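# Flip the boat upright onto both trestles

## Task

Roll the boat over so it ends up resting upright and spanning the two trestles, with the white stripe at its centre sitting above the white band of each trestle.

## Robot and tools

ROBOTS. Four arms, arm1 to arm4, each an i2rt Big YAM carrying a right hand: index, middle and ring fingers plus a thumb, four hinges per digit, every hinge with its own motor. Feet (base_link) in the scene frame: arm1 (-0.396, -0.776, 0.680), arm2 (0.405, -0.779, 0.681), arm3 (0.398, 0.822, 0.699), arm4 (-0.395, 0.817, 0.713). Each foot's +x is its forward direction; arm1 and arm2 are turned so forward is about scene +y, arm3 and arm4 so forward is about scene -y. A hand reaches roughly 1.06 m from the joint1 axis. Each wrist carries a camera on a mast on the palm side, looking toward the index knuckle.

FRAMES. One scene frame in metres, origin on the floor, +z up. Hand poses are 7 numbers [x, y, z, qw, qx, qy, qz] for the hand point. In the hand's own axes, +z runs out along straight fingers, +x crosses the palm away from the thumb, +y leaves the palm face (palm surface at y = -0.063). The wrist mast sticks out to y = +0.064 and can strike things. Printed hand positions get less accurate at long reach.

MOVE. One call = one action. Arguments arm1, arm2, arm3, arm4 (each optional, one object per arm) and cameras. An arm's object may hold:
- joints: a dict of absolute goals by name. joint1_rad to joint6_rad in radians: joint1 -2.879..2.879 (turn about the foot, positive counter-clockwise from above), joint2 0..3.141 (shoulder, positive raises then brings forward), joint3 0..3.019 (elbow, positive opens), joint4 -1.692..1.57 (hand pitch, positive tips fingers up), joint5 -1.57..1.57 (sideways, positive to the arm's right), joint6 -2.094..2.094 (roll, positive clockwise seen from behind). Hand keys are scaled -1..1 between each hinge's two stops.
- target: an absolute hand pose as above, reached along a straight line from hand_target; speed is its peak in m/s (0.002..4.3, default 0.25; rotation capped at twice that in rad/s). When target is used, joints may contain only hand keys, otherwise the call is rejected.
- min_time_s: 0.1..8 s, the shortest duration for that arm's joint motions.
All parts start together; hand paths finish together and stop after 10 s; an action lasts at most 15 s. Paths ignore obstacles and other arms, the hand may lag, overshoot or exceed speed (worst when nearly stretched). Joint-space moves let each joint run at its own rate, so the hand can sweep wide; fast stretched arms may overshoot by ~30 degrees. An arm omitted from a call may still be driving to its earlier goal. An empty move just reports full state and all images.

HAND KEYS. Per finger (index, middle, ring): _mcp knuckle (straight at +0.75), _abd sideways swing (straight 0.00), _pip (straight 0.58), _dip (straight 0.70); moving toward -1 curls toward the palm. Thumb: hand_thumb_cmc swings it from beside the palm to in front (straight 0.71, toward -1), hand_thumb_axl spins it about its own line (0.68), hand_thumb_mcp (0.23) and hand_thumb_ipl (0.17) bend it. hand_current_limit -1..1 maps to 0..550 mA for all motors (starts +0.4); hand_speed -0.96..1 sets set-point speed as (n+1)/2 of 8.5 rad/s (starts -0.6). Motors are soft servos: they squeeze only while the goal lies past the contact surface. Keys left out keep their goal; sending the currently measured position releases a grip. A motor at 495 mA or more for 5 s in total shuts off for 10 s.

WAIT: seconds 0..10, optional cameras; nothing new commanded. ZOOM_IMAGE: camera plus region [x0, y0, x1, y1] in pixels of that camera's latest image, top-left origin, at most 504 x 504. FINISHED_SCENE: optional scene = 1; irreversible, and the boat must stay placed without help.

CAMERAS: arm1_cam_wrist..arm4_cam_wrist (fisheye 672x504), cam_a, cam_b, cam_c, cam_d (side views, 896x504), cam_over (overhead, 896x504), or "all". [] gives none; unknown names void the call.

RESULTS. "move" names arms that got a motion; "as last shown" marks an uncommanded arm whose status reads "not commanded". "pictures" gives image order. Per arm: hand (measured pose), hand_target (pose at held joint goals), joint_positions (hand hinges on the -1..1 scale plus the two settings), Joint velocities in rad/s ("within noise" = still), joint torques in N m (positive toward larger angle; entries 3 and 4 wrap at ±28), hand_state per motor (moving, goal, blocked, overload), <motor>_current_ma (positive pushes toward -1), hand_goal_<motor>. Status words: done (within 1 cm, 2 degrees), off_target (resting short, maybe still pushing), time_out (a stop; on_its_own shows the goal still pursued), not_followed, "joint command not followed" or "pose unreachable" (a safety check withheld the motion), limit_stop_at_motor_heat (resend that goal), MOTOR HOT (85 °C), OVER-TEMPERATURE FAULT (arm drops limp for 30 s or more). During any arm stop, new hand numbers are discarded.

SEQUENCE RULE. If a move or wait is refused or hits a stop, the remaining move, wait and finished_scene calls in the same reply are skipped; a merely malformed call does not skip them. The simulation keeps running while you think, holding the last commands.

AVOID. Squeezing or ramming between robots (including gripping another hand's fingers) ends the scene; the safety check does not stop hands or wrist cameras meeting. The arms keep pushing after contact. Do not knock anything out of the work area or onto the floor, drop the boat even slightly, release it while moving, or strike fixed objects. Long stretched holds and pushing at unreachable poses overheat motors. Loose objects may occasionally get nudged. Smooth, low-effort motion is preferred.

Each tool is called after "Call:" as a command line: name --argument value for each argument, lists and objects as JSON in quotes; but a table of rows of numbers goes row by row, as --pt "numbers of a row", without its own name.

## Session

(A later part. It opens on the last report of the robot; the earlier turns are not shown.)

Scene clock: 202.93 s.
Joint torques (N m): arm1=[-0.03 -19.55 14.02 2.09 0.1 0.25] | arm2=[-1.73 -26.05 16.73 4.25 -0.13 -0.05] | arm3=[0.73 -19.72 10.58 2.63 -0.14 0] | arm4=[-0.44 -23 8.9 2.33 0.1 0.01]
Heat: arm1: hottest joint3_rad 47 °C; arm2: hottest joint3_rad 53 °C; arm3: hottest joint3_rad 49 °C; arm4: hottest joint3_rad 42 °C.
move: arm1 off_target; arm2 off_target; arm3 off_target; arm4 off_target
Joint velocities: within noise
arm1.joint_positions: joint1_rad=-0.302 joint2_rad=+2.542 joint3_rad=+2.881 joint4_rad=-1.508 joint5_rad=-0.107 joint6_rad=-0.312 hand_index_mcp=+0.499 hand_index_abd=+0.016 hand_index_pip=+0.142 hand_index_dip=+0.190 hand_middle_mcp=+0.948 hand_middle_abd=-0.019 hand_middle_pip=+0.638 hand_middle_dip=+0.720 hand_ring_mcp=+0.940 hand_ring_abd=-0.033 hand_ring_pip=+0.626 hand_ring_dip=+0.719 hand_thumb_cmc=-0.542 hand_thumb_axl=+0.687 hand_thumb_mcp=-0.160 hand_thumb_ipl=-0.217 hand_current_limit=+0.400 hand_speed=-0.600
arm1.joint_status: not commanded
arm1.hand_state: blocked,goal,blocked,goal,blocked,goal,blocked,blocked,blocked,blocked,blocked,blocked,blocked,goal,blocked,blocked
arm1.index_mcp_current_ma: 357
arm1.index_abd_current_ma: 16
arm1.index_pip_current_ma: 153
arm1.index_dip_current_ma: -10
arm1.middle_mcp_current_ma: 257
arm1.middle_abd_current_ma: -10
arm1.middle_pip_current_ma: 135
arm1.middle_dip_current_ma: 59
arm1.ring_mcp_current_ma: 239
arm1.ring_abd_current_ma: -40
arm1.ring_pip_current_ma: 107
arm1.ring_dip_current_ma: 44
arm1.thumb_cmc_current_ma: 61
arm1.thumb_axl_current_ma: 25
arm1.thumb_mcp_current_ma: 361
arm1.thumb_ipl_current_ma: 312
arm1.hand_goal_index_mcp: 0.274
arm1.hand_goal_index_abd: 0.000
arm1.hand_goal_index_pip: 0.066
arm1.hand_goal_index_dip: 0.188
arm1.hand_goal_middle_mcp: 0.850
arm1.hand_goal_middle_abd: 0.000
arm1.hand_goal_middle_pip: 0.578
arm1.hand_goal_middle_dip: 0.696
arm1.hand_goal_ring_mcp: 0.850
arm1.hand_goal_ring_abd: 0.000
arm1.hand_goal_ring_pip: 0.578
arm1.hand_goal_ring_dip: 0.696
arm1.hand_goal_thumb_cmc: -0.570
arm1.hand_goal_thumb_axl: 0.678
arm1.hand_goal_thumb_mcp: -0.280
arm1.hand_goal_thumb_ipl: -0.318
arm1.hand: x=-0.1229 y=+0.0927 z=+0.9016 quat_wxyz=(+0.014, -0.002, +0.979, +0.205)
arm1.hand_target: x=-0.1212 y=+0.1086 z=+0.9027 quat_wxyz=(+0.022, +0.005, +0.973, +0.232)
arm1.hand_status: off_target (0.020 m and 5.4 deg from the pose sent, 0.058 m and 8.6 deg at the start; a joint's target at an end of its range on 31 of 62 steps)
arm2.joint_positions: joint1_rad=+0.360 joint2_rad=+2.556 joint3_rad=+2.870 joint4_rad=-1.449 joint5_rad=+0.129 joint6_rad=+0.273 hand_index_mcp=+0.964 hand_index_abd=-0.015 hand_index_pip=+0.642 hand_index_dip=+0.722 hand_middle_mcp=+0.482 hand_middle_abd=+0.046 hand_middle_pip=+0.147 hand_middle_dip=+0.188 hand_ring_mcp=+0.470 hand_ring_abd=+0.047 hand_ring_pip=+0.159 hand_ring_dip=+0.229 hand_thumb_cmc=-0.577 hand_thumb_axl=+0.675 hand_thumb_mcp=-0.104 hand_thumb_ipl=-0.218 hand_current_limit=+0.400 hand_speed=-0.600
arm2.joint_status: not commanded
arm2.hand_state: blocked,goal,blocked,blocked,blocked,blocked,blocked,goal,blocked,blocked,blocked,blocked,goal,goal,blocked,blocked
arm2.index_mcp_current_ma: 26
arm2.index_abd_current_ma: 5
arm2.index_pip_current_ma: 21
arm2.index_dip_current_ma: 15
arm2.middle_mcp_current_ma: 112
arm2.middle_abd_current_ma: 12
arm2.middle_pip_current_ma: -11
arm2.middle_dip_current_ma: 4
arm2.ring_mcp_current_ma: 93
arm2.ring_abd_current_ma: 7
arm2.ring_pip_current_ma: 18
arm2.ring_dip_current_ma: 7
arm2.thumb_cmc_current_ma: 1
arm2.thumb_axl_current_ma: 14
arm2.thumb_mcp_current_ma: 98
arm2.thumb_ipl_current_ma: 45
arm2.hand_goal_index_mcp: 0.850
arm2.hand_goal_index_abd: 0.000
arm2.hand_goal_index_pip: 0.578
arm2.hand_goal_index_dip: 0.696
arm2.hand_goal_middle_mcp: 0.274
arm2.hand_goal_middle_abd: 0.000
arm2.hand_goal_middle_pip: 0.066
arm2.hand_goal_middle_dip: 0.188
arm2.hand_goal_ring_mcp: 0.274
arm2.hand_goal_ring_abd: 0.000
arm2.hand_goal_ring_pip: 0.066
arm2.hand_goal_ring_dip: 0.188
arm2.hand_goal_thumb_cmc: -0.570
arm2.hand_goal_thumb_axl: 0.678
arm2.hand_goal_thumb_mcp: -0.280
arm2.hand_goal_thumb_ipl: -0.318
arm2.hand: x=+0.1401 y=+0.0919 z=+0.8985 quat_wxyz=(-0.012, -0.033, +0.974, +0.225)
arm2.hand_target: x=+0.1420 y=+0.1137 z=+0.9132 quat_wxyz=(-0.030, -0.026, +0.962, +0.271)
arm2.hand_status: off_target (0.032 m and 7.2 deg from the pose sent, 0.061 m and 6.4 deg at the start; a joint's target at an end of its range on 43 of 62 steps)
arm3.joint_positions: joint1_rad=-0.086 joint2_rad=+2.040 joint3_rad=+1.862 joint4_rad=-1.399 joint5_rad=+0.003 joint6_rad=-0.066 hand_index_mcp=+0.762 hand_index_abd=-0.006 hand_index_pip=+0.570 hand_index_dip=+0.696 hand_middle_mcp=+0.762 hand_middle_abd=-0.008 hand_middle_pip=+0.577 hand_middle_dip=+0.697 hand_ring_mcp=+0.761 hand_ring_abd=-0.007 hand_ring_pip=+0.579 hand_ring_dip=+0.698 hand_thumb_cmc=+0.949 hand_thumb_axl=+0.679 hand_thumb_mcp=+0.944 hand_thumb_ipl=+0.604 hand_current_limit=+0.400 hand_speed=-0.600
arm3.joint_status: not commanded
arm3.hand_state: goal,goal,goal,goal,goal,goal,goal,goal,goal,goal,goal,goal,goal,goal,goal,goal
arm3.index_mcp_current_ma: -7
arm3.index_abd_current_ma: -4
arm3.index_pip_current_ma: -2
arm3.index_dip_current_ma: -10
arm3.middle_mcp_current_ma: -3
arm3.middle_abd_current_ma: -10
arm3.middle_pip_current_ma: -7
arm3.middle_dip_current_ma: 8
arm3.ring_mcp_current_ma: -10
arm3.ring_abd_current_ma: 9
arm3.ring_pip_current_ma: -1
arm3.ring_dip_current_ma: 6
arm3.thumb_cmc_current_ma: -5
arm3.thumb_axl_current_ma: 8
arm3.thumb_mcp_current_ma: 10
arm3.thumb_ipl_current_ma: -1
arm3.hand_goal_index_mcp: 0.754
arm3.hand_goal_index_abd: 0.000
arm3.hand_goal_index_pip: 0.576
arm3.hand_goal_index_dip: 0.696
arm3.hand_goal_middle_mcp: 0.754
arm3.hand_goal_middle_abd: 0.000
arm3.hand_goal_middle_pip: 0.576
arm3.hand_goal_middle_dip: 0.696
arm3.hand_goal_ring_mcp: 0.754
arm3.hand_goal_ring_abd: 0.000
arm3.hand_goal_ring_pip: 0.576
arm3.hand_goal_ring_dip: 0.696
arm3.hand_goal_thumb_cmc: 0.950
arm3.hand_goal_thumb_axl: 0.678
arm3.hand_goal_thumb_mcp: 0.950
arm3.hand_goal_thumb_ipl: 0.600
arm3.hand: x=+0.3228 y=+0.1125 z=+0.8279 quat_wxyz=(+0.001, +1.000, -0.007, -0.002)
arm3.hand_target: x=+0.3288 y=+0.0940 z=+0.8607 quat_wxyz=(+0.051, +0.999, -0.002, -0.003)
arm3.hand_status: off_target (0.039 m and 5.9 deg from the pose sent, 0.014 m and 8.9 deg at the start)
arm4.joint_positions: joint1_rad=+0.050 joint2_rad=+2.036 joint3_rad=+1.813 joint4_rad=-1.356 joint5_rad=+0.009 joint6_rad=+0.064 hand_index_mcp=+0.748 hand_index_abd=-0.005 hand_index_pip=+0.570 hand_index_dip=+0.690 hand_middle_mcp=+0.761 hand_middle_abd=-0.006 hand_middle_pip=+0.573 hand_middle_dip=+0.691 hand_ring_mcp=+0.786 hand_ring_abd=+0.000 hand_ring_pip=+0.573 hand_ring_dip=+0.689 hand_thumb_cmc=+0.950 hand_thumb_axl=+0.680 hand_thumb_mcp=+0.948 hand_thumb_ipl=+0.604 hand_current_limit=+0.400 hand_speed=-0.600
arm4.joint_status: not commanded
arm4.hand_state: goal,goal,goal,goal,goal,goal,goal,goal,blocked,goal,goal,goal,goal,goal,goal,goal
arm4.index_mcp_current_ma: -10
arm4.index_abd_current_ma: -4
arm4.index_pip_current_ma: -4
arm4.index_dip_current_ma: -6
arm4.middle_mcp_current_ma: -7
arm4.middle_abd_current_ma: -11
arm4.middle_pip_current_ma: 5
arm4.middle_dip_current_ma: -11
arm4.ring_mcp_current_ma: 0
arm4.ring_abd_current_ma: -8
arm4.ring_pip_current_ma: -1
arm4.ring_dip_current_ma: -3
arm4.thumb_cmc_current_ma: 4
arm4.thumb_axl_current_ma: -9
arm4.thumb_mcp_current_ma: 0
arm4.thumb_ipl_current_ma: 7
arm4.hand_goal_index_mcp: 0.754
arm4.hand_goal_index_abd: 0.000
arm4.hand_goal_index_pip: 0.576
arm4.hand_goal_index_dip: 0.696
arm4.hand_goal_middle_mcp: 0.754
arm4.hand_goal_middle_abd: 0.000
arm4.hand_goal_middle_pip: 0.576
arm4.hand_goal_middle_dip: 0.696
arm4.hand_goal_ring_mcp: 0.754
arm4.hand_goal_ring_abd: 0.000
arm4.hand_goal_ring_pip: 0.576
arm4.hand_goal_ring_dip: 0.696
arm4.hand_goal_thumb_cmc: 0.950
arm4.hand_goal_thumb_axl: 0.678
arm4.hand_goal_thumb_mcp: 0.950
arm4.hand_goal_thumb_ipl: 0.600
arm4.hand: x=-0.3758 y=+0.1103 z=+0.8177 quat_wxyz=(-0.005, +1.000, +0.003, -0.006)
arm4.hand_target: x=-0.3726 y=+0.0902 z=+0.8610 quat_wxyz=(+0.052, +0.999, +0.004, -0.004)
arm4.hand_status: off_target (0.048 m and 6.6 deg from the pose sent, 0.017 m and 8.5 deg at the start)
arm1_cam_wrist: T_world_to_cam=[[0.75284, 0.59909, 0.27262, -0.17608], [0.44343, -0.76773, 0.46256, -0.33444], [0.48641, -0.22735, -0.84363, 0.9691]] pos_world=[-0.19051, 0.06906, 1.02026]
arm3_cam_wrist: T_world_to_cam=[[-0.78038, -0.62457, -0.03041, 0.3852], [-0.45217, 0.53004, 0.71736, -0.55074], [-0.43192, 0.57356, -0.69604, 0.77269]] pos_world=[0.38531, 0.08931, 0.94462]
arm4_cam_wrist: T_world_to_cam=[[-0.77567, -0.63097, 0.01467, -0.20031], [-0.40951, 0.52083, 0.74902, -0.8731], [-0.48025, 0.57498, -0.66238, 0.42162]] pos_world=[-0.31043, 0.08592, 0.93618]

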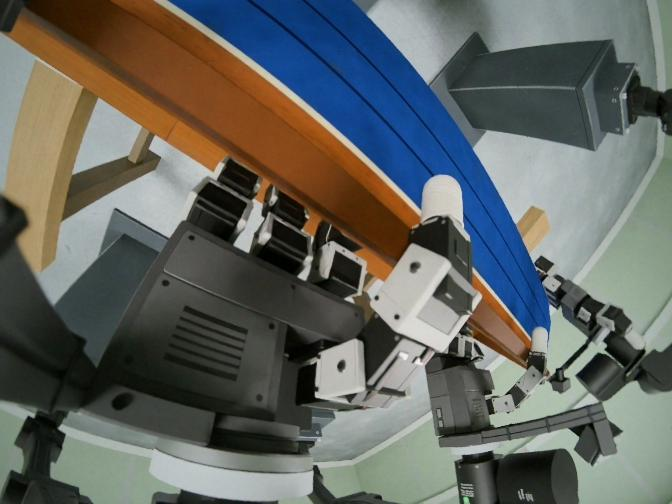

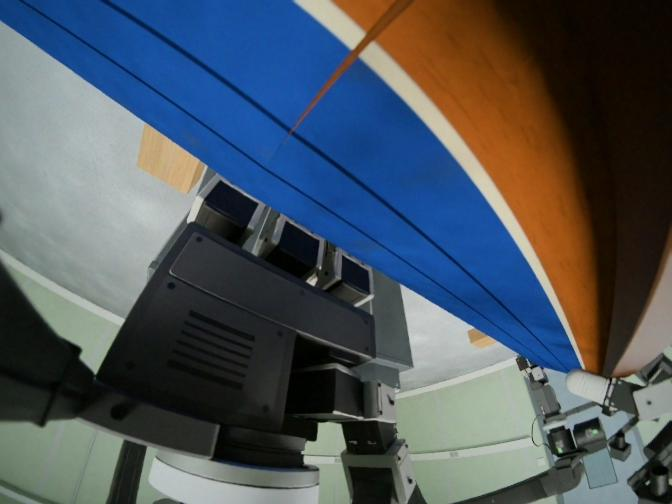

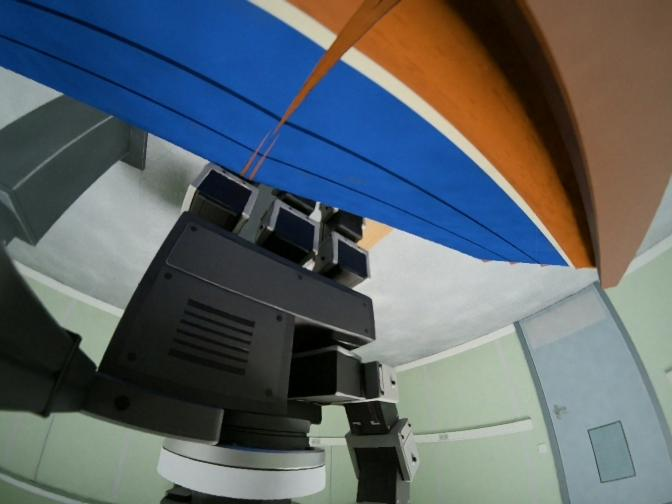

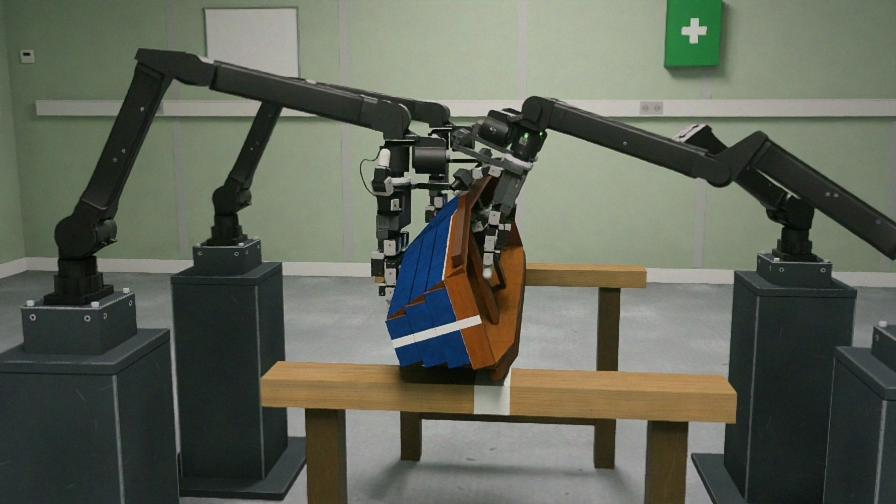

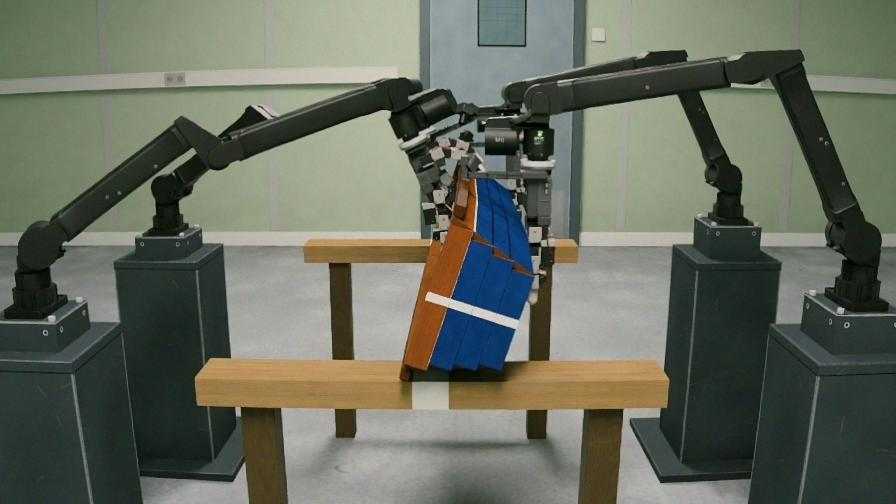

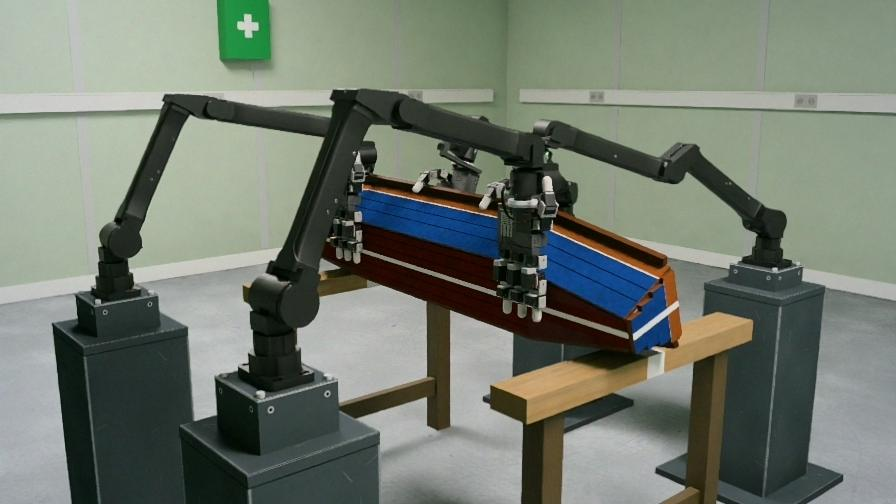

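Call:
move --cameras '["cam_over", "cam_c", "cam_a"]' --arm1 '{"joints": {"hand_thumb_mcp": 0.1, "hand_thumb_ipl": 0.1}}' --arm2 '{"joints": {"hand_thumb_mcp": 0.1, "hand_thumb_ipl": 0.1}}'

Call:
zoom_image --camera "cam_over" --region '[270, 120, 670, 270]'

Call:
zoom_image --camera "cam_c" --region '[280, 150, 700, 420]'

Scene clock: 214.37 s.
Joint torques (N m): arm1=[-0.15 -20.84 14.01 2.03 0.04 0.17] | arm2=[-1.85 -27.63 16.83 3.55 -0.06 -0.03] | arm3=[0.44 -20.37 12.53 2.26 0.07 0.01] | arm4=[-0.38 -23.18 10.28 2.5 0.04 0.14]
Heat: arm1: hottest joint3_rad 48 °C; arm2: hottest joint3_rad 53 °C; arm3: hottest joint3_rad 48 °C; arm4: hottest joint3_rad 42 °C.
move: arm1 done; arm2 off_target
Joint velocities: within noise
arm1.joint_positions: joint1_rad=-0.302 joint2_rad=+2.556 joint3_rad=+2.881 joint4_rad=-1.510 joint5_rad=-0.109 joint6_rad=-0.298 hand_index_mcp=+0.474 hand_index_abd=-0.011 hand_index_pip=+0.133 hand_index_dip=+0.212 hand_middle_mcp=+0.944 hand_middle_abd=-0.020 hand_middle_pip=+0.637 hand_middle_dip=+0.720 hand_ring_mcp=+0.938 hand_ring_abd=-0.036 hand_ring_pip=+0.626 hand_ring_dip=+0.719 hand_thumb_cmc=-0.571 hand_thumb_axl=+0.679 hand_thumb_mcp=+0.087 hand_thumb_ipl=+0.097 hand_current_limit=+0.400 hand_speed=-0.600
arm1.joint_status: all done
arm1.hand_state: blocked,goal,blocked,blocked,blocked,goal,blocked,blocked,blocked,blocked,blocked,blocked,goal,goal,goal,goal
arm1.index_mcp_current_ma: 387
arm1.index_abd_current_ma: 1
arm1.index_pip_current_ma: 148
arm1.index_dip_current_ma: 31
arm1.middle_mcp_current_ma: 223
arm1.middle_abd_current_ma: -20
arm1.middle_pip_current_ma: 123
arm1.middle_dip_current_ma: 50
arm1.ring_mcp_current_ma: 222
arm1.ring_abd_current_ma: -47
arm1.ring_pip_current_ma: 86
arm1.ring_dip_current_ma: 49
arm1.thumb_cmc_current_ma: 4
arm1.thumb_axl_current_ma: 5
arm1.thumb_mcp_current_ma: -36
arm1.thumb_ipl_current_ma: -8
arm1.hand_goal_index_mcp: 0.274
arm1.hand_goal_index_abd: 0.000
arm1.hand_goal_index_pip: 0.066
arm1.hand_goal_index_dip: 0.188
arm1.hand_goal_middle_mcp: 0.850
arm1.hand_goal_middle_abd: 0.000
arm1.hand_goal_middle_pip: 0.578
arm1.hand_goal_middle_dip: 0.696
arm1.hand_goal_ring_mcp: 0.850
arm1.hand_goal_ring_abd: 0.000
arm1.hand_goal_ring_pip: 0.578
arm1.hand_goal_ring_dip: 0.696
arm1.hand_goal_thumb_cmc: -0.570
arm1.hand_goal_thumb_axl: 0.678
arm1.hand_goal_thumb_mcp: 0.100
arm1.hand_goal_thumb_ipl: 0.100
arm1.on_its_own: hand_index_mcp moved -0.025 toward your old target +0.274
arm1.hand: x=-0.1217 y=+0.0934 z=+0.8887 quat_wxyz=(+0.009, +0.005, +0.980, +0.198)
arm1.hand_target: x=-0.1214 y=+0.1082 z=+0.9022 quat_wxyz=(+0.020, +0.008, +0.973, +0.231)
arm1.hand_status: not commanded
arm2.joint_positions: joint1_rad=+0.359 joint2_rad=+2.575 joint3_rad=+2.870 joint4_rad=-1.432 joint5_rad=+0.128 joint6_rad=+0.281 hand_index_mcp=+0.992 hand_index_abd=+0.003 hand_index_pip=+0.663 hand_index_dip=+0.735 hand_middle_mcp=+0.470 hand_middle_abd=+0.050 hand_middle_pip=+0.157 hand_middle_dip=+0.216 hand_ring_mcp=+0.463 hand_ring_abd=+0.049 hand_ring_pip=+0.166 hand_ring_dip=+0.230 hand_thumb_cmc=-0.571 hand_thumb_axl=+0.682 hand_thumb_mcp=+0.071 hand_thumb_ipl=+0.092 hand_current_limit=+0.400 hand_speed=-0.600
arm2.joint_status: hand_thumb_mcp off_target (ended at +0.071, target +0.100); the others done
arm2.hand_state: blocked,goal,blocked,blocked,blocked,blocked,blocked,blocked,blocked,blocked,blocked,blocked,goal,goal,blocked,goal
arm2.index_mcp_current_ma: 43
arm2.index_abd_current_ma: 16
arm2.index_pip_current_ma: 37
arm2.index_dip_current_ma: 18
arm2.middle_mcp_current_ma: 94
arm2.middle_abd_current_ma: 8
arm2.middle_pip_current_ma: 21
arm2.middle_dip_current_ma: 0
arm2.ring_mcp_current_ma: 84
arm2.ring_abd_current_ma: 18
arm2.ring_pip_current_ma: 34
arm2.ring_dip_current_ma: 14
arm2.thumb_cmc_current_ma: -16
arm2.thumb_axl_current_ma: 8
arm2.thumb_mcp_current_ma: -13
arm2.thumb_ipl_current_ma: 4
arm2.hand_goal_index_mcp: 0.850
arm2.hand_goal_index_abd: 0.000
arm2.hand_goal_index_pip: 0.578
arm2.hand_goal_index_dip: 0.696
arm2.hand_goal_middle_mcp: 0.274
arm2.hand_goal_middle_abd: 0.000
arm2.hand_goal_middle_pip: 0.066
arm2.hand_goal_middle_dip: 0.188
arm2.hand_goal_ring_mcp: 0.274
arm2.hand_goal_ring_abd: 0.000
arm2.hand_goal_ring_pip: 0.066
arm2.hand_goal_ring_dip: 0.188
arm2.hand_goal_thumb_cmc: -0.570
arm2.hand_goal_thumb_axl: 0.678
arm2.hand_goal_thumb_mcp: 0.100
arm2.hand_goal_thumb_ipl: 0.100
arm2.hand: x=+0.1391 y=+0.0961 z=+0.8839 quat_wxyz=(-0.014, -0.029, +0.974, +0.223)
arm2.hand_target: x=+0.1427 y=+0.1136 z=+0.9134 quat_wxyz=(-0.031, -0.022, +0.962, +0.271)
arm2.hand_status: not commanded
arm3, arm4: as last shown
arm3.joint_positions: joint1_rad=-0.086 joint2_rad=+2.038 joint3_rad=+1.836 joint4_rad=-1.398 joint5_rad=-0.005 joint6_rad=-0.065 hand_index_mcp=+0.786 hand_index_abd=-0.004 hand_index_pip=+0.570 hand_index_dip=+0.689 hand_middle_mcp=+0.785 hand_middle_abd=-0.002 hand_middle_pip=+0.576 hand_middle_dip=+0.691 hand_ring_mcp=+0.784 hand_ring_abd=-0.007 hand_ring_pip=+0.578 hand_ring_dip=+0.693 hand_thumb_cmc=+0.953 hand_thumb_axl=+0.675 hand_thumb_mcp=+0.944 hand_thumb_ipl=+0.604 hand_current_limit=+0.400 hand_speed=-0.600
arm3.hand_state: blocked,goal,goal,goal,blocked,goal,goal,goal,blocked,goal,goal,goal,goal,goal,goal,goal
arm3.index_mcp_current_ma: -2
arm3.index_abd_current_ma: -2
arm3.index_pip_current_ma: -12
arm3.index_dip_current_ma: -5
arm3.middle_mcp_current_ma: 6
arm3.middle_abd_current_ma: -4
arm3.middle_pip_current_ma: 1
arm3.middle_dip_current_ma: 4
arm3.ring_mcp_current_ma: 2
arm3.ring_abd_current_ma: 10
arm3.ring_pip_current_ma: -7
arm3.ring_dip_current_ma: 3
arm3.thumb_cmc_current_ma: -3
arm3.thumb_axl_current_ma: 10
arm3.thumb_ipl_current_ma: -3
arm3.hand: x=+0.3247 y=+0.1202 z=+0.8173 quat_wxyz=(-0.009, +1.000, -0.008, +0.002)
arm3.hand_target: x=+0.3294 y=+0.0940 z=+0.8607 quat_wxyz=(+0.052, +0.999, -0.002, -0.001)
arm4.joint_positions: joint1_rad=+0.052 joint2_rad=+2.032 joint3_rad=+1.793 joint4_rad=-1.358 joint5_rad=+0.003 joint6_rad=+0.056 hand_index_mcp=+0.748 hand_index_abd=-0.003 hand_index_pip=+0.571 hand_index_dip=+0.690 hand_middle_mcp=+0.781 hand_middle_abd=+0.002 hand_middle_pip=+0.577 hand_middle_dip=+0.695 hand_ring_mcp=+0.843 hand_ring_abd=+0.003 hand_ring_pip=+0.576 hand_ring_dip=+0.690 hand_thumb_cmc=+0.950 hand_thumb_axl=+0.680 hand_thumb_mcp=+0.948 hand_thumb_ipl=+0.604 hand_current_limit=+0.400 hand_speed=-0.600
arm4.hand_state: goal,goal,goal,goal,blocked,goal,goal,goal,blocked,goal,goal,goal,goal,goal,goal,goal
arm4.index_mcp_current_ma: -5
arm4.index_abd_current_ma: -5
arm4.index_pip_current_ma: -3
arm4.index_dip_current_ma: -4
arm4.middle_mcp_current_ma: 2
arm4.middle_abd_current_ma: -14
arm4.middle_pip_current_ma: 8
arm4.middle_dip_current_ma: -5
arm4.ring_mcp_current_ma: 40
arm4.ring_abd_current_ma: -7
arm4.ring_pip_current_ma: -5
arm4.ring_dip_current_ma: -2
arm4.thumb_cmc_current_ma: -1
arm4.thumb_axl_current_ma: -11
arm4.thumb_ipl_current_ma: 8
arm4.hand: x=-0.3729 y=+0.1173 z=+0.8106 quat_wxyz=(-0.014, +1.000, +0.008, -0.003)
arm4.hand_target: x=-0.3714 y=+0.0906 z=+0.8607 quat_wxyz=(+0.051, +0.999, +0.004, +0.000)
pictures: cam_a, cam_c, cam_over

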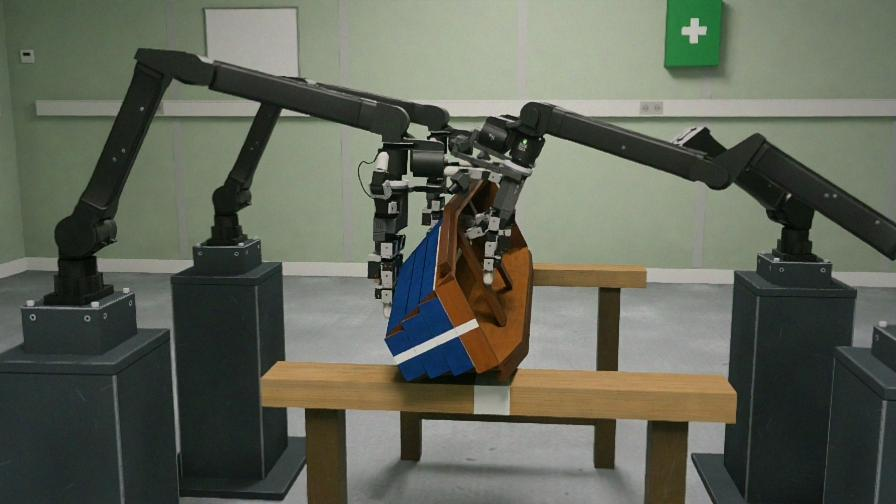

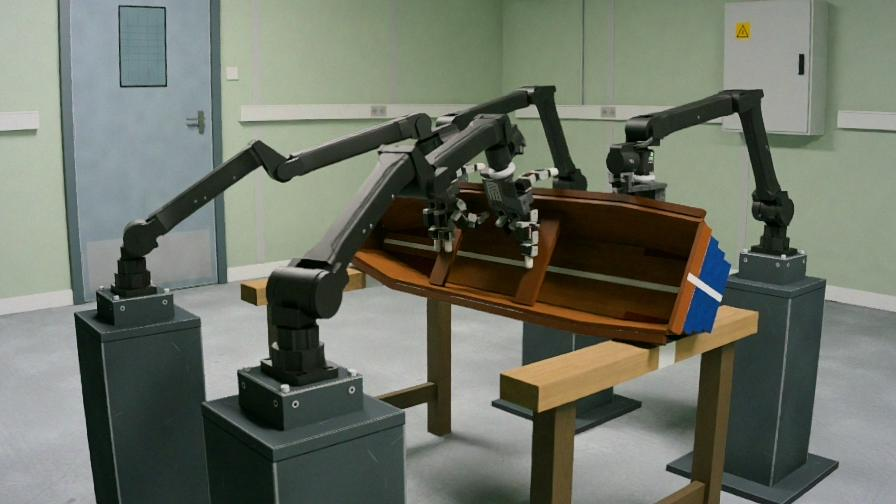

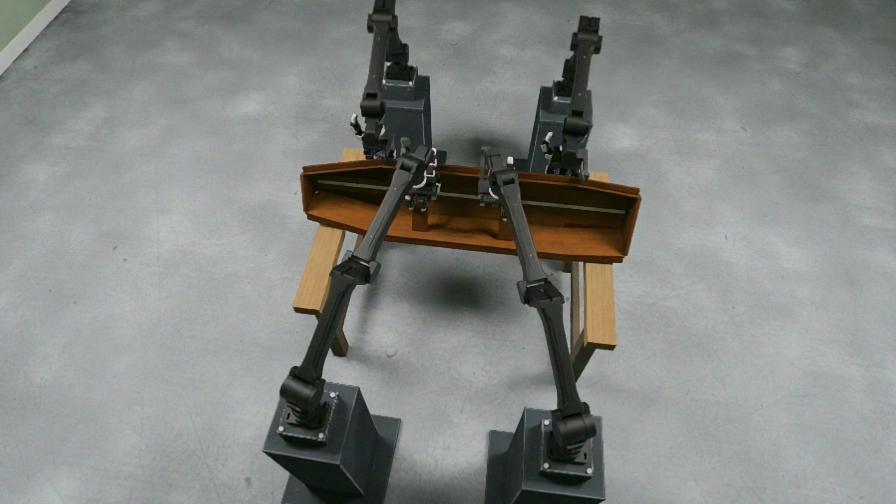

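Scaled by 1.260 from the camera's image (finer frame: 1280x720).

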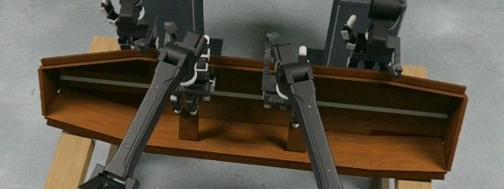

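Scaled by 1.200 from the camera's image (finer frame: 1280x720).

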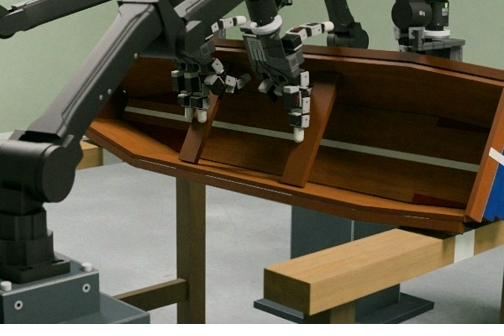

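Call:
move --arm1 '{"joints": {"hand_index_mcp": 0.754, "hand_index_pip": 0.576, "hand_index_dip": 0.696, "hand_middle_mcp": 0.754, "hand_ring_mcp": 0.754, "hand_thumb_mcp": 0.23, "hand_thumb_ipl": 0.17}}' --arm2 '{"joints": {"hand_index_mcp": 0.754, "hand_middle_mcp": 0.754, "hand_middle_pip": 0.576, "hand_middle_dip": 0.696, "hand_ring_mcp": 0.754, "hand_ring_pip": 0.576, "hand_ring_dip": 0.696, "hand_thumb_mcp": 0.23, "hand_thumb_ipl": 0.17}}'

Call:
move --arm1 '{"target": [-0.12, 0.055, 0.975, 0, 0, 0.9744, 0.225], "speed": 0.08}' --arm2 '{"target": [0.14, 0.055, 0.975, 0, 0, 0.9744, 0.225], "speed": 0.08}' --cameras '["cam_a", "cam_c", "cam_b"]'

Scene clock: 222.27 s.
Joint torques (N m): arm1=[-0.09 -20.78 14.02 2.02 0.03 0.17] | arm2=[-2.02 -27.58 16.8 3.02 -0.07 -0.01] | arm3=[0.85 -19.66 12.51 2.29 0.03 -0.04] | arm4=[-0.21 -22.65 10.43 2.37 0.05 0.13]
Heat: arm1: hottest joint3_rad 49 °C; arm2: hottest joint3_rad 54 °C; arm3: hottest joint3_rad 50 °C; arm4: hottest joint3_rad 43 °C.
move: arm1 off_target; arm2 off_target
Joint velocities: within noise
arm1.joint_positions: joint1_rad=-0.302 joint2_rad=+2.556 joint3_rad=+2.881 joint4_rad=-1.508 joint5_rad=-0.106 joint6_rad=-0.304 hand_index_mcp=+0.762 hand_index_abd=-0.010 hand_index_pip=+0.579 hand_index_dip=+0.694 hand_middle_mcp=+0.944 hand_middle_abd=-0.020 hand_middle_pip=+0.638 hand_middle_dip=+0.725 hand_ring_mcp=+0.939 hand_ring_abd=-0.037 hand_ring_pip=+0.627 hand_ring_dip=+0.721 hand_thumb_cmc=-0.572 hand_thumb_axl=+0.679 hand_thumb_mcp=+0.218 hand_thumb_ipl=+0.165 hand_current_limit=+0.400 hand_speed=-0.600
arm1.joint_status: hand_middle_mcp off_target (ended at +0.944, target +0.754); hand_ring_mcp off_target (ended at +0.939, target +0.754); the others done
arm1.hand_state: goal,goal,goal,goal,blocked,blocked,blocked,blocked,blocked,blocked,blocked,blocked,goal,goal,goal,goal
arm1.index_mcp_current_ma: 6
arm1.index_abd_current_ma: -13
arm1.index_pip_current_ma: -2
arm1.index_dip_current_ma: -8
arm1.middle_mcp_current_ma: 377
arm1.middle_abd_current_ma: -27
arm1.middle_pip_current_ma: 133
arm1.middle_dip_current_ma: 59
arm1.ring_mcp_current_ma: 404
arm1.ring_abd_current_ma: -58
arm1.ring_pip_current_ma: 83
arm1.ring_dip_current_ma: 66
arm1.thumb_cmc_current_ma: 1
arm1.thumb_axl_current_ma: 20
arm1.thumb_mcp_current_ma: -39
arm1.thumb_ipl_current_ma: 1
arm1.hand_goal_index_mcp: 0.754
arm1.hand_goal_index_abd: 0.000
arm1.hand_goal_index_pip: 0.576
arm1.hand_goal_index_dip: 0.696
arm1.hand_goal_middle_mcp: 0.754
arm1.hand_goal_middle_abd: 0.000
arm1.hand_goal_middle_pip: 0.578
arm1.hand_goal_middle_dip: 0.696
arm1.hand_goal_ring_mcp: 0.754
arm1.hand_goal_ring_abd: 0.000
arm1.hand_goal_ring_pip: 0.578
arm1.hand_goal_ring_dip: 0.696
arm1.hand_goal_thumb_cmc: -0.570
arm1.hand_goal_thumb_axl: 0.678
arm1.hand_goal_thumb_mcp: 0.230
arm1.hand_goal_thumb_ipl: 0.170
arm1.hand: x=-0.1216 y=+0.0936 z=+0.8890 quat_wxyz=(+0.011, +0.002, +0.980, +0.198)
arm1.hand_target: x=-0.1214 y=+0.1085 z=+0.9025 quat_wxyz=(+0.022, +0.005, +0.973, +0.231)
arm1.hand_status: not commanded
arm2.joint_positions: joint1_rad=+0.359 joint2_rad=+2.575 joint3_rad=+2.870 joint4_rad=-1.417 joint5_rad=+0.128 joint6_rad=+0.281 hand_index_mcp=+0.994 hand_index_abd=+0.029 hand_index_pip=+0.692 hand_index_dip=+0.759 hand_middle_mcp=+0.766 hand_middle_abd=+0.017 hand_middle_pip=+0.579 hand_middle_dip=+0.694 hand_ring_mcp=+0.767 hand_ring_abd=+0.017 hand_ring_pip=+0.579 hand_ring_dip=+0.695 hand_thumb_cmc=-0.571 hand_thumb_axl=+0.682 hand_thumb_mcp=+0.203 hand_thumb_ipl=+0.160 hand_current_limit=+0.400 hand_speed=-0.600
arm2.joint_status: hand_index_mcp off_target (ended at +0.994, target +0.754); hand_thumb_mcp off_target (ended at +0.203, target +0.230); the others done
arm2.hand_state: blocked,blocked,blocked,blocked,goal,goal,goal,goal,goal,goal,goal,goal,goal,goal,blocked,goal
arm2.index_mcp_current_ma: 110
arm2.index_abd_current_ma: 10
arm2.index_pip_current_ma: 34
arm2.index_dip_current_ma: 16
arm2.middle_mcp_current_ma: 5
arm2.middle_abd_current_ma: 15
arm2.middle_pip_current_ma: 13
arm2.middle_dip_current_ma: 15
arm2.ring_mcp_current_ma: -4
arm2.ring_abd_current_ma: 3
arm2.ring_pip_current_ma: -1
arm2.ring_dip_current_ma: 19
arm2.thumb_cmc_current_ma: 6
arm2.thumb_axl_current_ma: 3
arm2.thumb_mcp_current_ma: -8
arm2.thumb_ipl_current_ma: 12
arm2.hand_goal_index_mcp: 0.754
arm2.hand_goal_index_abd: 0.000
arm2.hand_goal_index_pip: 0.578
arm2.hand_goal_index_dip: 0.696
arm2.hand_goal_middle_mcp: 0.754
arm2.hand_goal_middle_abd: 0.000
arm2.hand_goal_middle_pip: 0.576
arm2.hand_goal_middle_dip: 0.696
arm2.hand_goal_ring_mcp: 0.754
arm2.hand_goal_ring_abd: 0.000
arm2.hand_goal_ring_pip: 0.576
arm2.hand_goal_ring_dip: 0.696
arm2.hand_goal_thumb_cmc: -0.570
arm2.hand_goal_thumb_axl: 0.678
arm2.hand_goal_thumb_mcp: 0.230
arm2.hand_goal_thumb_ipl: 0.170
arm2.hand: x=+0.1381 y=+0.0988 z=+0.8865 quat_wxyz=(-0.016, -0.028, +0.973, +0.230)
arm2.hand_target: x=+0.1428 y=+0.1137 z=+0.9134 quat_wxyz=(-0.030, -0.022, +0.962, +0.271)
arm2.hand_status: not commanded
arm3, arm4: as last shown
arm3.joint_positions: joint1_rad=-0.086 joint2_rad=+2.038 joint3_rad=+1.836 joint4_rad=-1.398 joint5_rad=-0.005 joint6_rad=-0.065 hand_index_mcp=+0.786 hand_index_abd=-0.004 hand_index_pip=+0.570 hand_index_dip=+0.689 hand_middle_mcp=+0.785 hand_middle_abd=-0.002 hand_middle_pip=+0.576 hand_middle_dip=+0.691 hand_ring_mcp=+0.784 hand_ring_abd=-0.007 hand_ring_pip=+0.578 hand_ring_dip=+0.693 hand_thumb_cmc=+0.952 hand_thumb_axl=+0.675 hand_thumb_mcp=+0.944 hand_thumb_ipl=+0.604 hand_current_limit=+0.400 hand_speed=-0.600
arm3.index_mcp_current_ma: 4
arm3.index_pip_current_ma: -9
arm3.index_dip_current_ma: -12
arm3.middle_mcp_current_ma: 4
arm3.middle_abd_current_ma: -11
arm3.middle_pip_current_ma: -2
arm3.middle_dip_current_ma: 6
arm3.ring_mcp_current_ma: -2
arm3.ring_abd_current_ma: 6
arm3.ring_pip_current_ma: -2
arm3.ring_dip_current_ma: 7
arm3.thumb_cmc_current_ma: -5
arm3.thumb_axl_current_ma: 11
arm3.thumb_mcp_current_ma: 7
arm3.thumb_ipl_current_ma: -4
arm3.hand: x=+0.3247 y=+0.1202 z=+0.8176 quat_wxyz=(-0.009, +1.000, -0.008, +0.002)
arm4.joint_positions: joint1_rad=+0.052 joint2_rad=+2.031 joint3_rad=+1.793 joint4_rad=-1.358 joint5_rad=+0.003 joint6_rad=+0.056 hand_index_mcp=+0.748 hand_index_abd=-0.003 hand_index_pip=+0.571 hand_index_dip=+0.690 hand_middle_mcp=+0.781 hand_middle_abd=+0.001 hand_middle_pip=+0.577 hand_middle_dip=+0.695 hand_ring_mcp=+0.842 hand_ring_abd=+0.003 hand_ring_pip=+0.576 hand_ring_dip=+0.691 hand_thumb_cmc=+0.950 hand_thumb_axl=+0.680 hand_thumb_mcp=+0.948 hand_thumb_ipl=+0.604 hand_current_limit=+0.400 hand_speed=-0.600
arm4.index_mcp_current_ma: -13
arm4.index_abd_current_ma: -4
arm4.index_pip_current_ma: -2
arm4.index_dip_current_ma: -2
arm4.middle_mcp_current_ma: 1
arm4.middle_abd_current_ma: -11
arm4.middle_dip_current_ma: -10
arm4.ring_mcp_current_ma: 43
arm4.ring_abd_current_ma: -9
arm4.ring_pip_current_ma: -6
arm4.ring_dip_current_ma: -1
arm4.thumb_cmc_current_ma: 2
arm4.thumb_axl_current_ma: -10
arm4.thumb_mcp_current_ma: 1
arm4.thumb_ipl_current_ma: 11
arm4.hand: x=-0.3729 y=+0.1173 z=+0.8111 quat_wxyz=(-0.014, +1.000, +0.008, -0.003)
arm4.hand_target: x=-0.3714 y=+0.0906 z=+0.8608 quat_wxyz=(+0.051, +0.999, +0.004, +0.000)
pictures: none

Scene clock: 224.20 s.
Joint torques (N m): arm1=[-1.2 -23.3 9.78 0.39 -0.26 -0.15] | arm2=[0.38 -28.81 15.16 0.28 0.46 0.23] | arm3=[0.15 -19.43 12.36 2.54 0.01 0] | arm4=[-0.5 -22.59 10.37 2.25 0.07 0.08]
Heat: arm1: hottest joint3_rad 48 °C; arm2: hottest joint3_rad 54 °C; arm3: hottest joint3_rad 50 °C; arm4: hottest joint3_rad 43 °C.
move: arm1 off_target; arm2 off_target
Joint velocities: within noise
arm1.joint_positions: joint1_rad=-0.321 joint2_rad=+2.353 joint3_rad=+2.660 joint4_rad=-1.469 joint5_rad=-0.152 joint6_rad=-0.298 hand_index_mcp=+0.762 hand_index_abd=-0.010 hand_index_pip=+0.579 hand_index_dip=+0.694 hand_middle_mcp=+0.766 hand_middle_abd=-0.008 hand_middle_pip=+0.586 hand_middle_dip=+0.702 hand_ring_mcp=+0.766 hand_ring_abd=-0.008 hand_ring_pip=+0.586 hand_ring_dip=+0.703 hand_thumb_cmc=-0.565 hand_thumb_axl=+0.679 hand_thumb_mcp=+0.218 hand_thumb_ipl=+0.165 hand_current_limit=+0.400 hand_speed=-0.600
arm1.joint_status: not commanded
arm1.hand_state: goal,goal,goal,goal,goal,goal,goal,goal,goal,goal,goal,goal,goal,goal,goal,goal
arm1.index_mcp_current_ma: 4
arm1.index_abd_current_ma: 8
arm1.index_pip_current_ma: 11
arm1.index_dip_current_ma: -23
arm1.middle_mcp_current_ma: 19
arm1.middle_abd_current_ma: -2
arm1.middle_pip_current_ma: -11
arm1.middle_dip_current_ma: 11
arm1.ring_mcp_current_ma: 37
arm1.ring_abd_current_ma: -14
arm1.ring_pip_current_ma: 26
arm1.ring_dip_current_ma: 9
arm1.thumb_cmc_current_ma: 3
arm1.thumb_axl_current_ma: 0
arm1.thumb_mcp_current_ma: -32
arm1.thumb_ipl_current_ma: -15
arm1.hand_goal_index_mcp: 0.754
arm1.hand_goal_index_abd: 0.000
arm1.hand_goal_index_pip: 0.576
arm1.hand_goal_index_dip: 0.696
arm1.hand_goal_middle_mcp: 0.754
arm1.hand_goal_middle_abd: 0.000
arm1.hand_goal_middle_pip: 0.578
arm1.hand_goal_middle_dip: 0.696
arm1.hand_goal_ring_mcp: 0.754
arm1.hand_goal_ring_abd: 0.000
arm1.hand_goal_ring_pip: 0.578
arm1.hand_goal_ring_dip: 0.696
arm1.hand_goal_thumb_cmc: -0.570
arm1.hand_goal_thumb_axl: 0.678
arm1.hand_goal_thumb_mcp: 0.230
arm1.hand_goal_thumb_ipl: 0.170
arm1.on_its_own: hand_middle_mcp moved -0.178 to your old target +0.754; hand_ring_mcp moved -0.173 to your old target +0.754
arm1.hand: x=-0.1231 y=+0.0606 z=+0.9557 quat_wxyz=(-0.005, +0.009, +0.977, +0.215)
arm1.hand_target: x=-0.1191 y=+0.0549 z=+0.9748 quat_wxyz=(-0.001, +0.004, +0.974, +0.225)
arm1.hand_status: off_target (0.020 m and 1.7 deg from the pose sent, 0.094 m and 3.4 deg at the start)
arm2.joint_positions: joint1_rad=+0.376 joint2_rad=+2.491 joint3_rad=+2.885 joint4_rad=-1.569 joint5_rad=+0.174 joint6_rad=+0.333 hand_index_mcp=+0.777 hand_index_abd=+0.013 hand_index_pip=+0.591 hand_index_dip=+0.709 hand_middle_mcp=+0.766 hand_middle_abd=+0.017 hand_middle_pip=+0.579 hand_middle_dip=+0.694 hand_ring_mcp=+0.767 hand_ring_abd=+0.017 hand_ring_pip=+0.579 hand_ring_dip=+0.695 hand_thumb_cmc=-0.571 hand_thumb_axl=+0.682 hand_thumb_mcp=+0.203 hand_thumb_ipl=+0.160 hand_current_limit=+0.400 hand_speed=-0.600
arm2.joint_status: not commanded
arm2.hand_state: blocked,goal,goal,goal,goal,goal,goal,goal,goal,goal,goal,goal,goal,goal,blocked,goal
arm2.index_mcp_current_ma: 5
arm2.index_abd_current_ma: -3
arm2.index_pip_current_ma: -2
arm2.index_dip_current_ma: -3
arm2.middle_mcp_current_ma: 1
arm2.middle_abd_current_ma: 16
arm2.middle_pip_current_ma: -9
arm2.middle_dip_current_ma: 9
arm2.ring_mcp_current_ma: -11
arm2.ring_abd_current_ma: -6
arm2.ring_pip_current_ma: 13
arm2.ring_dip_current_ma: 26
arm2.thumb_cmc_current_ma: 26
arm2.thumb_axl_current_ma: 5
arm2.thumb_mcp_current_ma: 2
arm2.thumb_ipl_current_ma: 5
arm2.hand_goal_index_mcp: 0.754
arm2.hand_goal_index_abd: 0.000
arm2.hand_goal_index_pip: 0.578
arm2.hand_goal_index_dip: 0.696
arm2.hand_goal_middle_mcp: 0.754
arm2.hand_goal_middle_abd: 0.000
arm2.hand_goal_middle_pip: 0.576
arm2.hand_goal_middle_dip: 0.696
arm2.hand_goal_ring_mcp: 0.754
arm2.hand_goal_ring_abd: 0.000
arm2.hand_goal_ring_pip: 0.576
arm2.hand_goal_ring_dip: 0.696
arm2.hand_goal_thumb_cmc: -0.570
arm2.hand_goal_thumb_axl: 0.678
arm2.hand_goal_thumb_mcp: 0.230
arm2.hand_goal_thumb_ipl: 0.170
arm2.on_its_own: hand_index_mcp moved -0.217 toward your old target +0.754
arm2.hand: x=+0.1495 y=+0.0614 z=+0.9447 quat_wxyz=(+0.007, -0.009, +0.977, +0.213)
arm2.hand_target: x=+0.1407 y=+0.0544 z=+0.9746 quat_wxyz=(-0.002, -0.002, +0.973, +0.232)
arm2.hand_status: off_target (0.032 m and 1.9 deg from the pose sent, 0.099 m and 3.8 deg at the start; a joint's target at an end of its range on 19 of 58 steps)
arm3, arm4: as last shown
arm3.joint_positions: joint1_rad=-0.086 joint2_rad=+2.038 joint3_rad=+1.836 joint4_rad=-1.398 joint5_rad=-0.005 joint6_rad=-0.065 hand_index_mcp=+0.785 hand_index_abd=-0.004 hand_index_pip=+0.570 hand_index_dip=+0.689 hand_middle_mcp=+0.785 hand_middle_abd=-0.002 hand_middle_pip=+0.576 hand_middle_dip=+0.691 hand_ring_mcp=+0.784 hand_ring_abd=-0.007 hand_ring_pip=+0.578 hand_ring_dip=+0.693 hand_thumb_cmc=+0.952 hand_thumb_axl=+0.675 hand_thumb_mcp=+0.944 hand_thumb_ipl=+0.604 hand_current_limit=+0.400 hand_speed=-0.600
arm3.index_mcp_current_ma: -5
arm3.index_abd_current_ma: -4
arm3.index_pip_current_ma: -5
arm3.index_dip_current_ma: -4
arm3.middle_mcp_current_ma: 10
arm3.middle_abd_current_ma: -10
arm3.middle_pip_current_ma: -8
arm3.middle_dip_current_ma: 2
arm3.ring_mcp_current_ma: -5
arm3.ring_pip_current_ma: -1
arm3.ring_dip_current_ma: 14
arm3.thumb_cmc_current_ma: -3
arm3.thumb_axl_current_ma: 7
arm3.thumb_ipl_current_ma: -9
arm4.joint_positions: joint1_rad=+0.052 joint2_rad=+2.031 joint3_rad=+1.793 joint4_rad=-1.356 joint5_rad=+0.003 joint6_rad=+0.056 hand_index_mcp=+0.748 hand_index_abd=-0.003 hand_index_pip=+0.571 hand_index_dip=+0.690 hand_middle_mcp=+0.781 hand_middle_abd=+0.001 hand_middle_pip=+0.577 hand_middle_dip=+0.695 hand_ring_mcp=+0.842 hand_ring_abd=+0.003 hand_ring_pip=+0.576 hand_ring_dip=+0.691 hand_thumb_cmc=+0.950 hand_thumb_axl=+0.680 hand_thumb_mcp=+0.948 hand_thumb_ipl=+0.604 hand_current_limit=+0.400 hand_speed=-0.600
arm4.index_mcp_current_ma: -3
arm4.index_abd_current_ma: -8
arm4.index_pip_current_ma: -1
arm4.index_dip_current_ma: -3
arm4.middle_mcp_current_ma: -1
arm4.middle_abd_current_ma: -7
arm4.middle_pip_current_ma: 7
arm4.middle_dip_current_ma: -6
arm4.ring_mcp_current_ma: 46
arm4.ring_abd_current_ma: -4
arm4.ring_pip_current_ma: -4
arm4.ring_dip_current_ma: -3
arm4.hand: x=-0.3729 y=+0.1169 z=+0.8112 quat_wxyz=(-0.013, +1.000, +0.008, -0.003)
arm4.hand_target: x=-0.3714 y=+0.0902 z=+0.8609 quat_wxyz=(+0.052, +0.999, +0.004, +0.000)
pictures: cam_a, cam_b, cam_c

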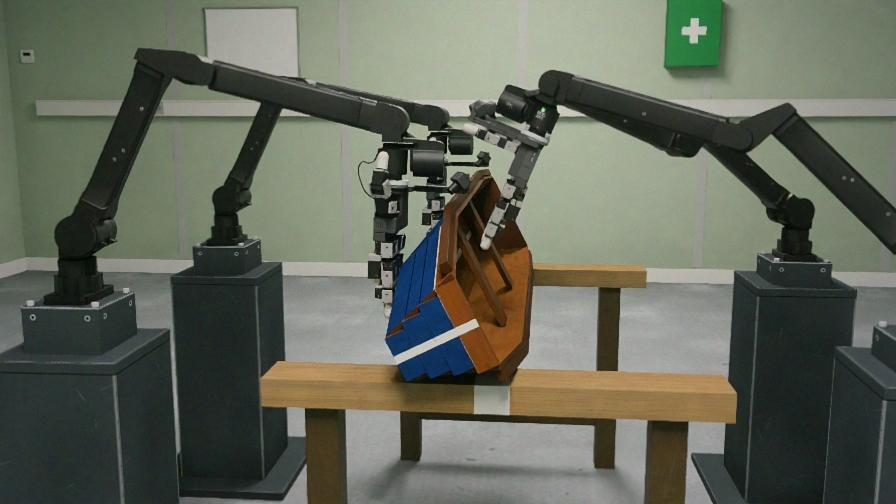

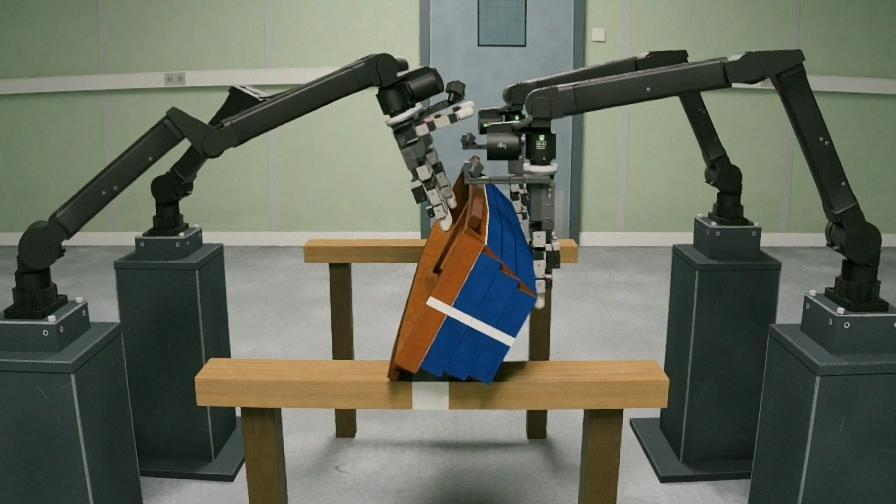

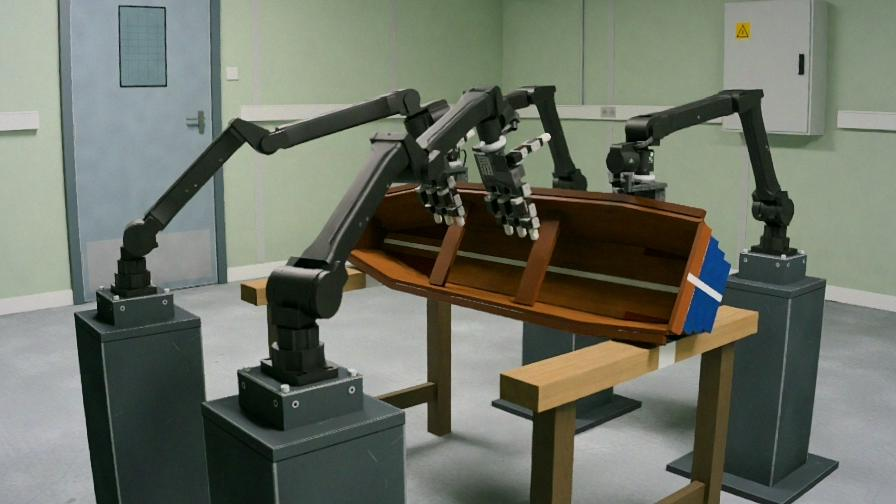

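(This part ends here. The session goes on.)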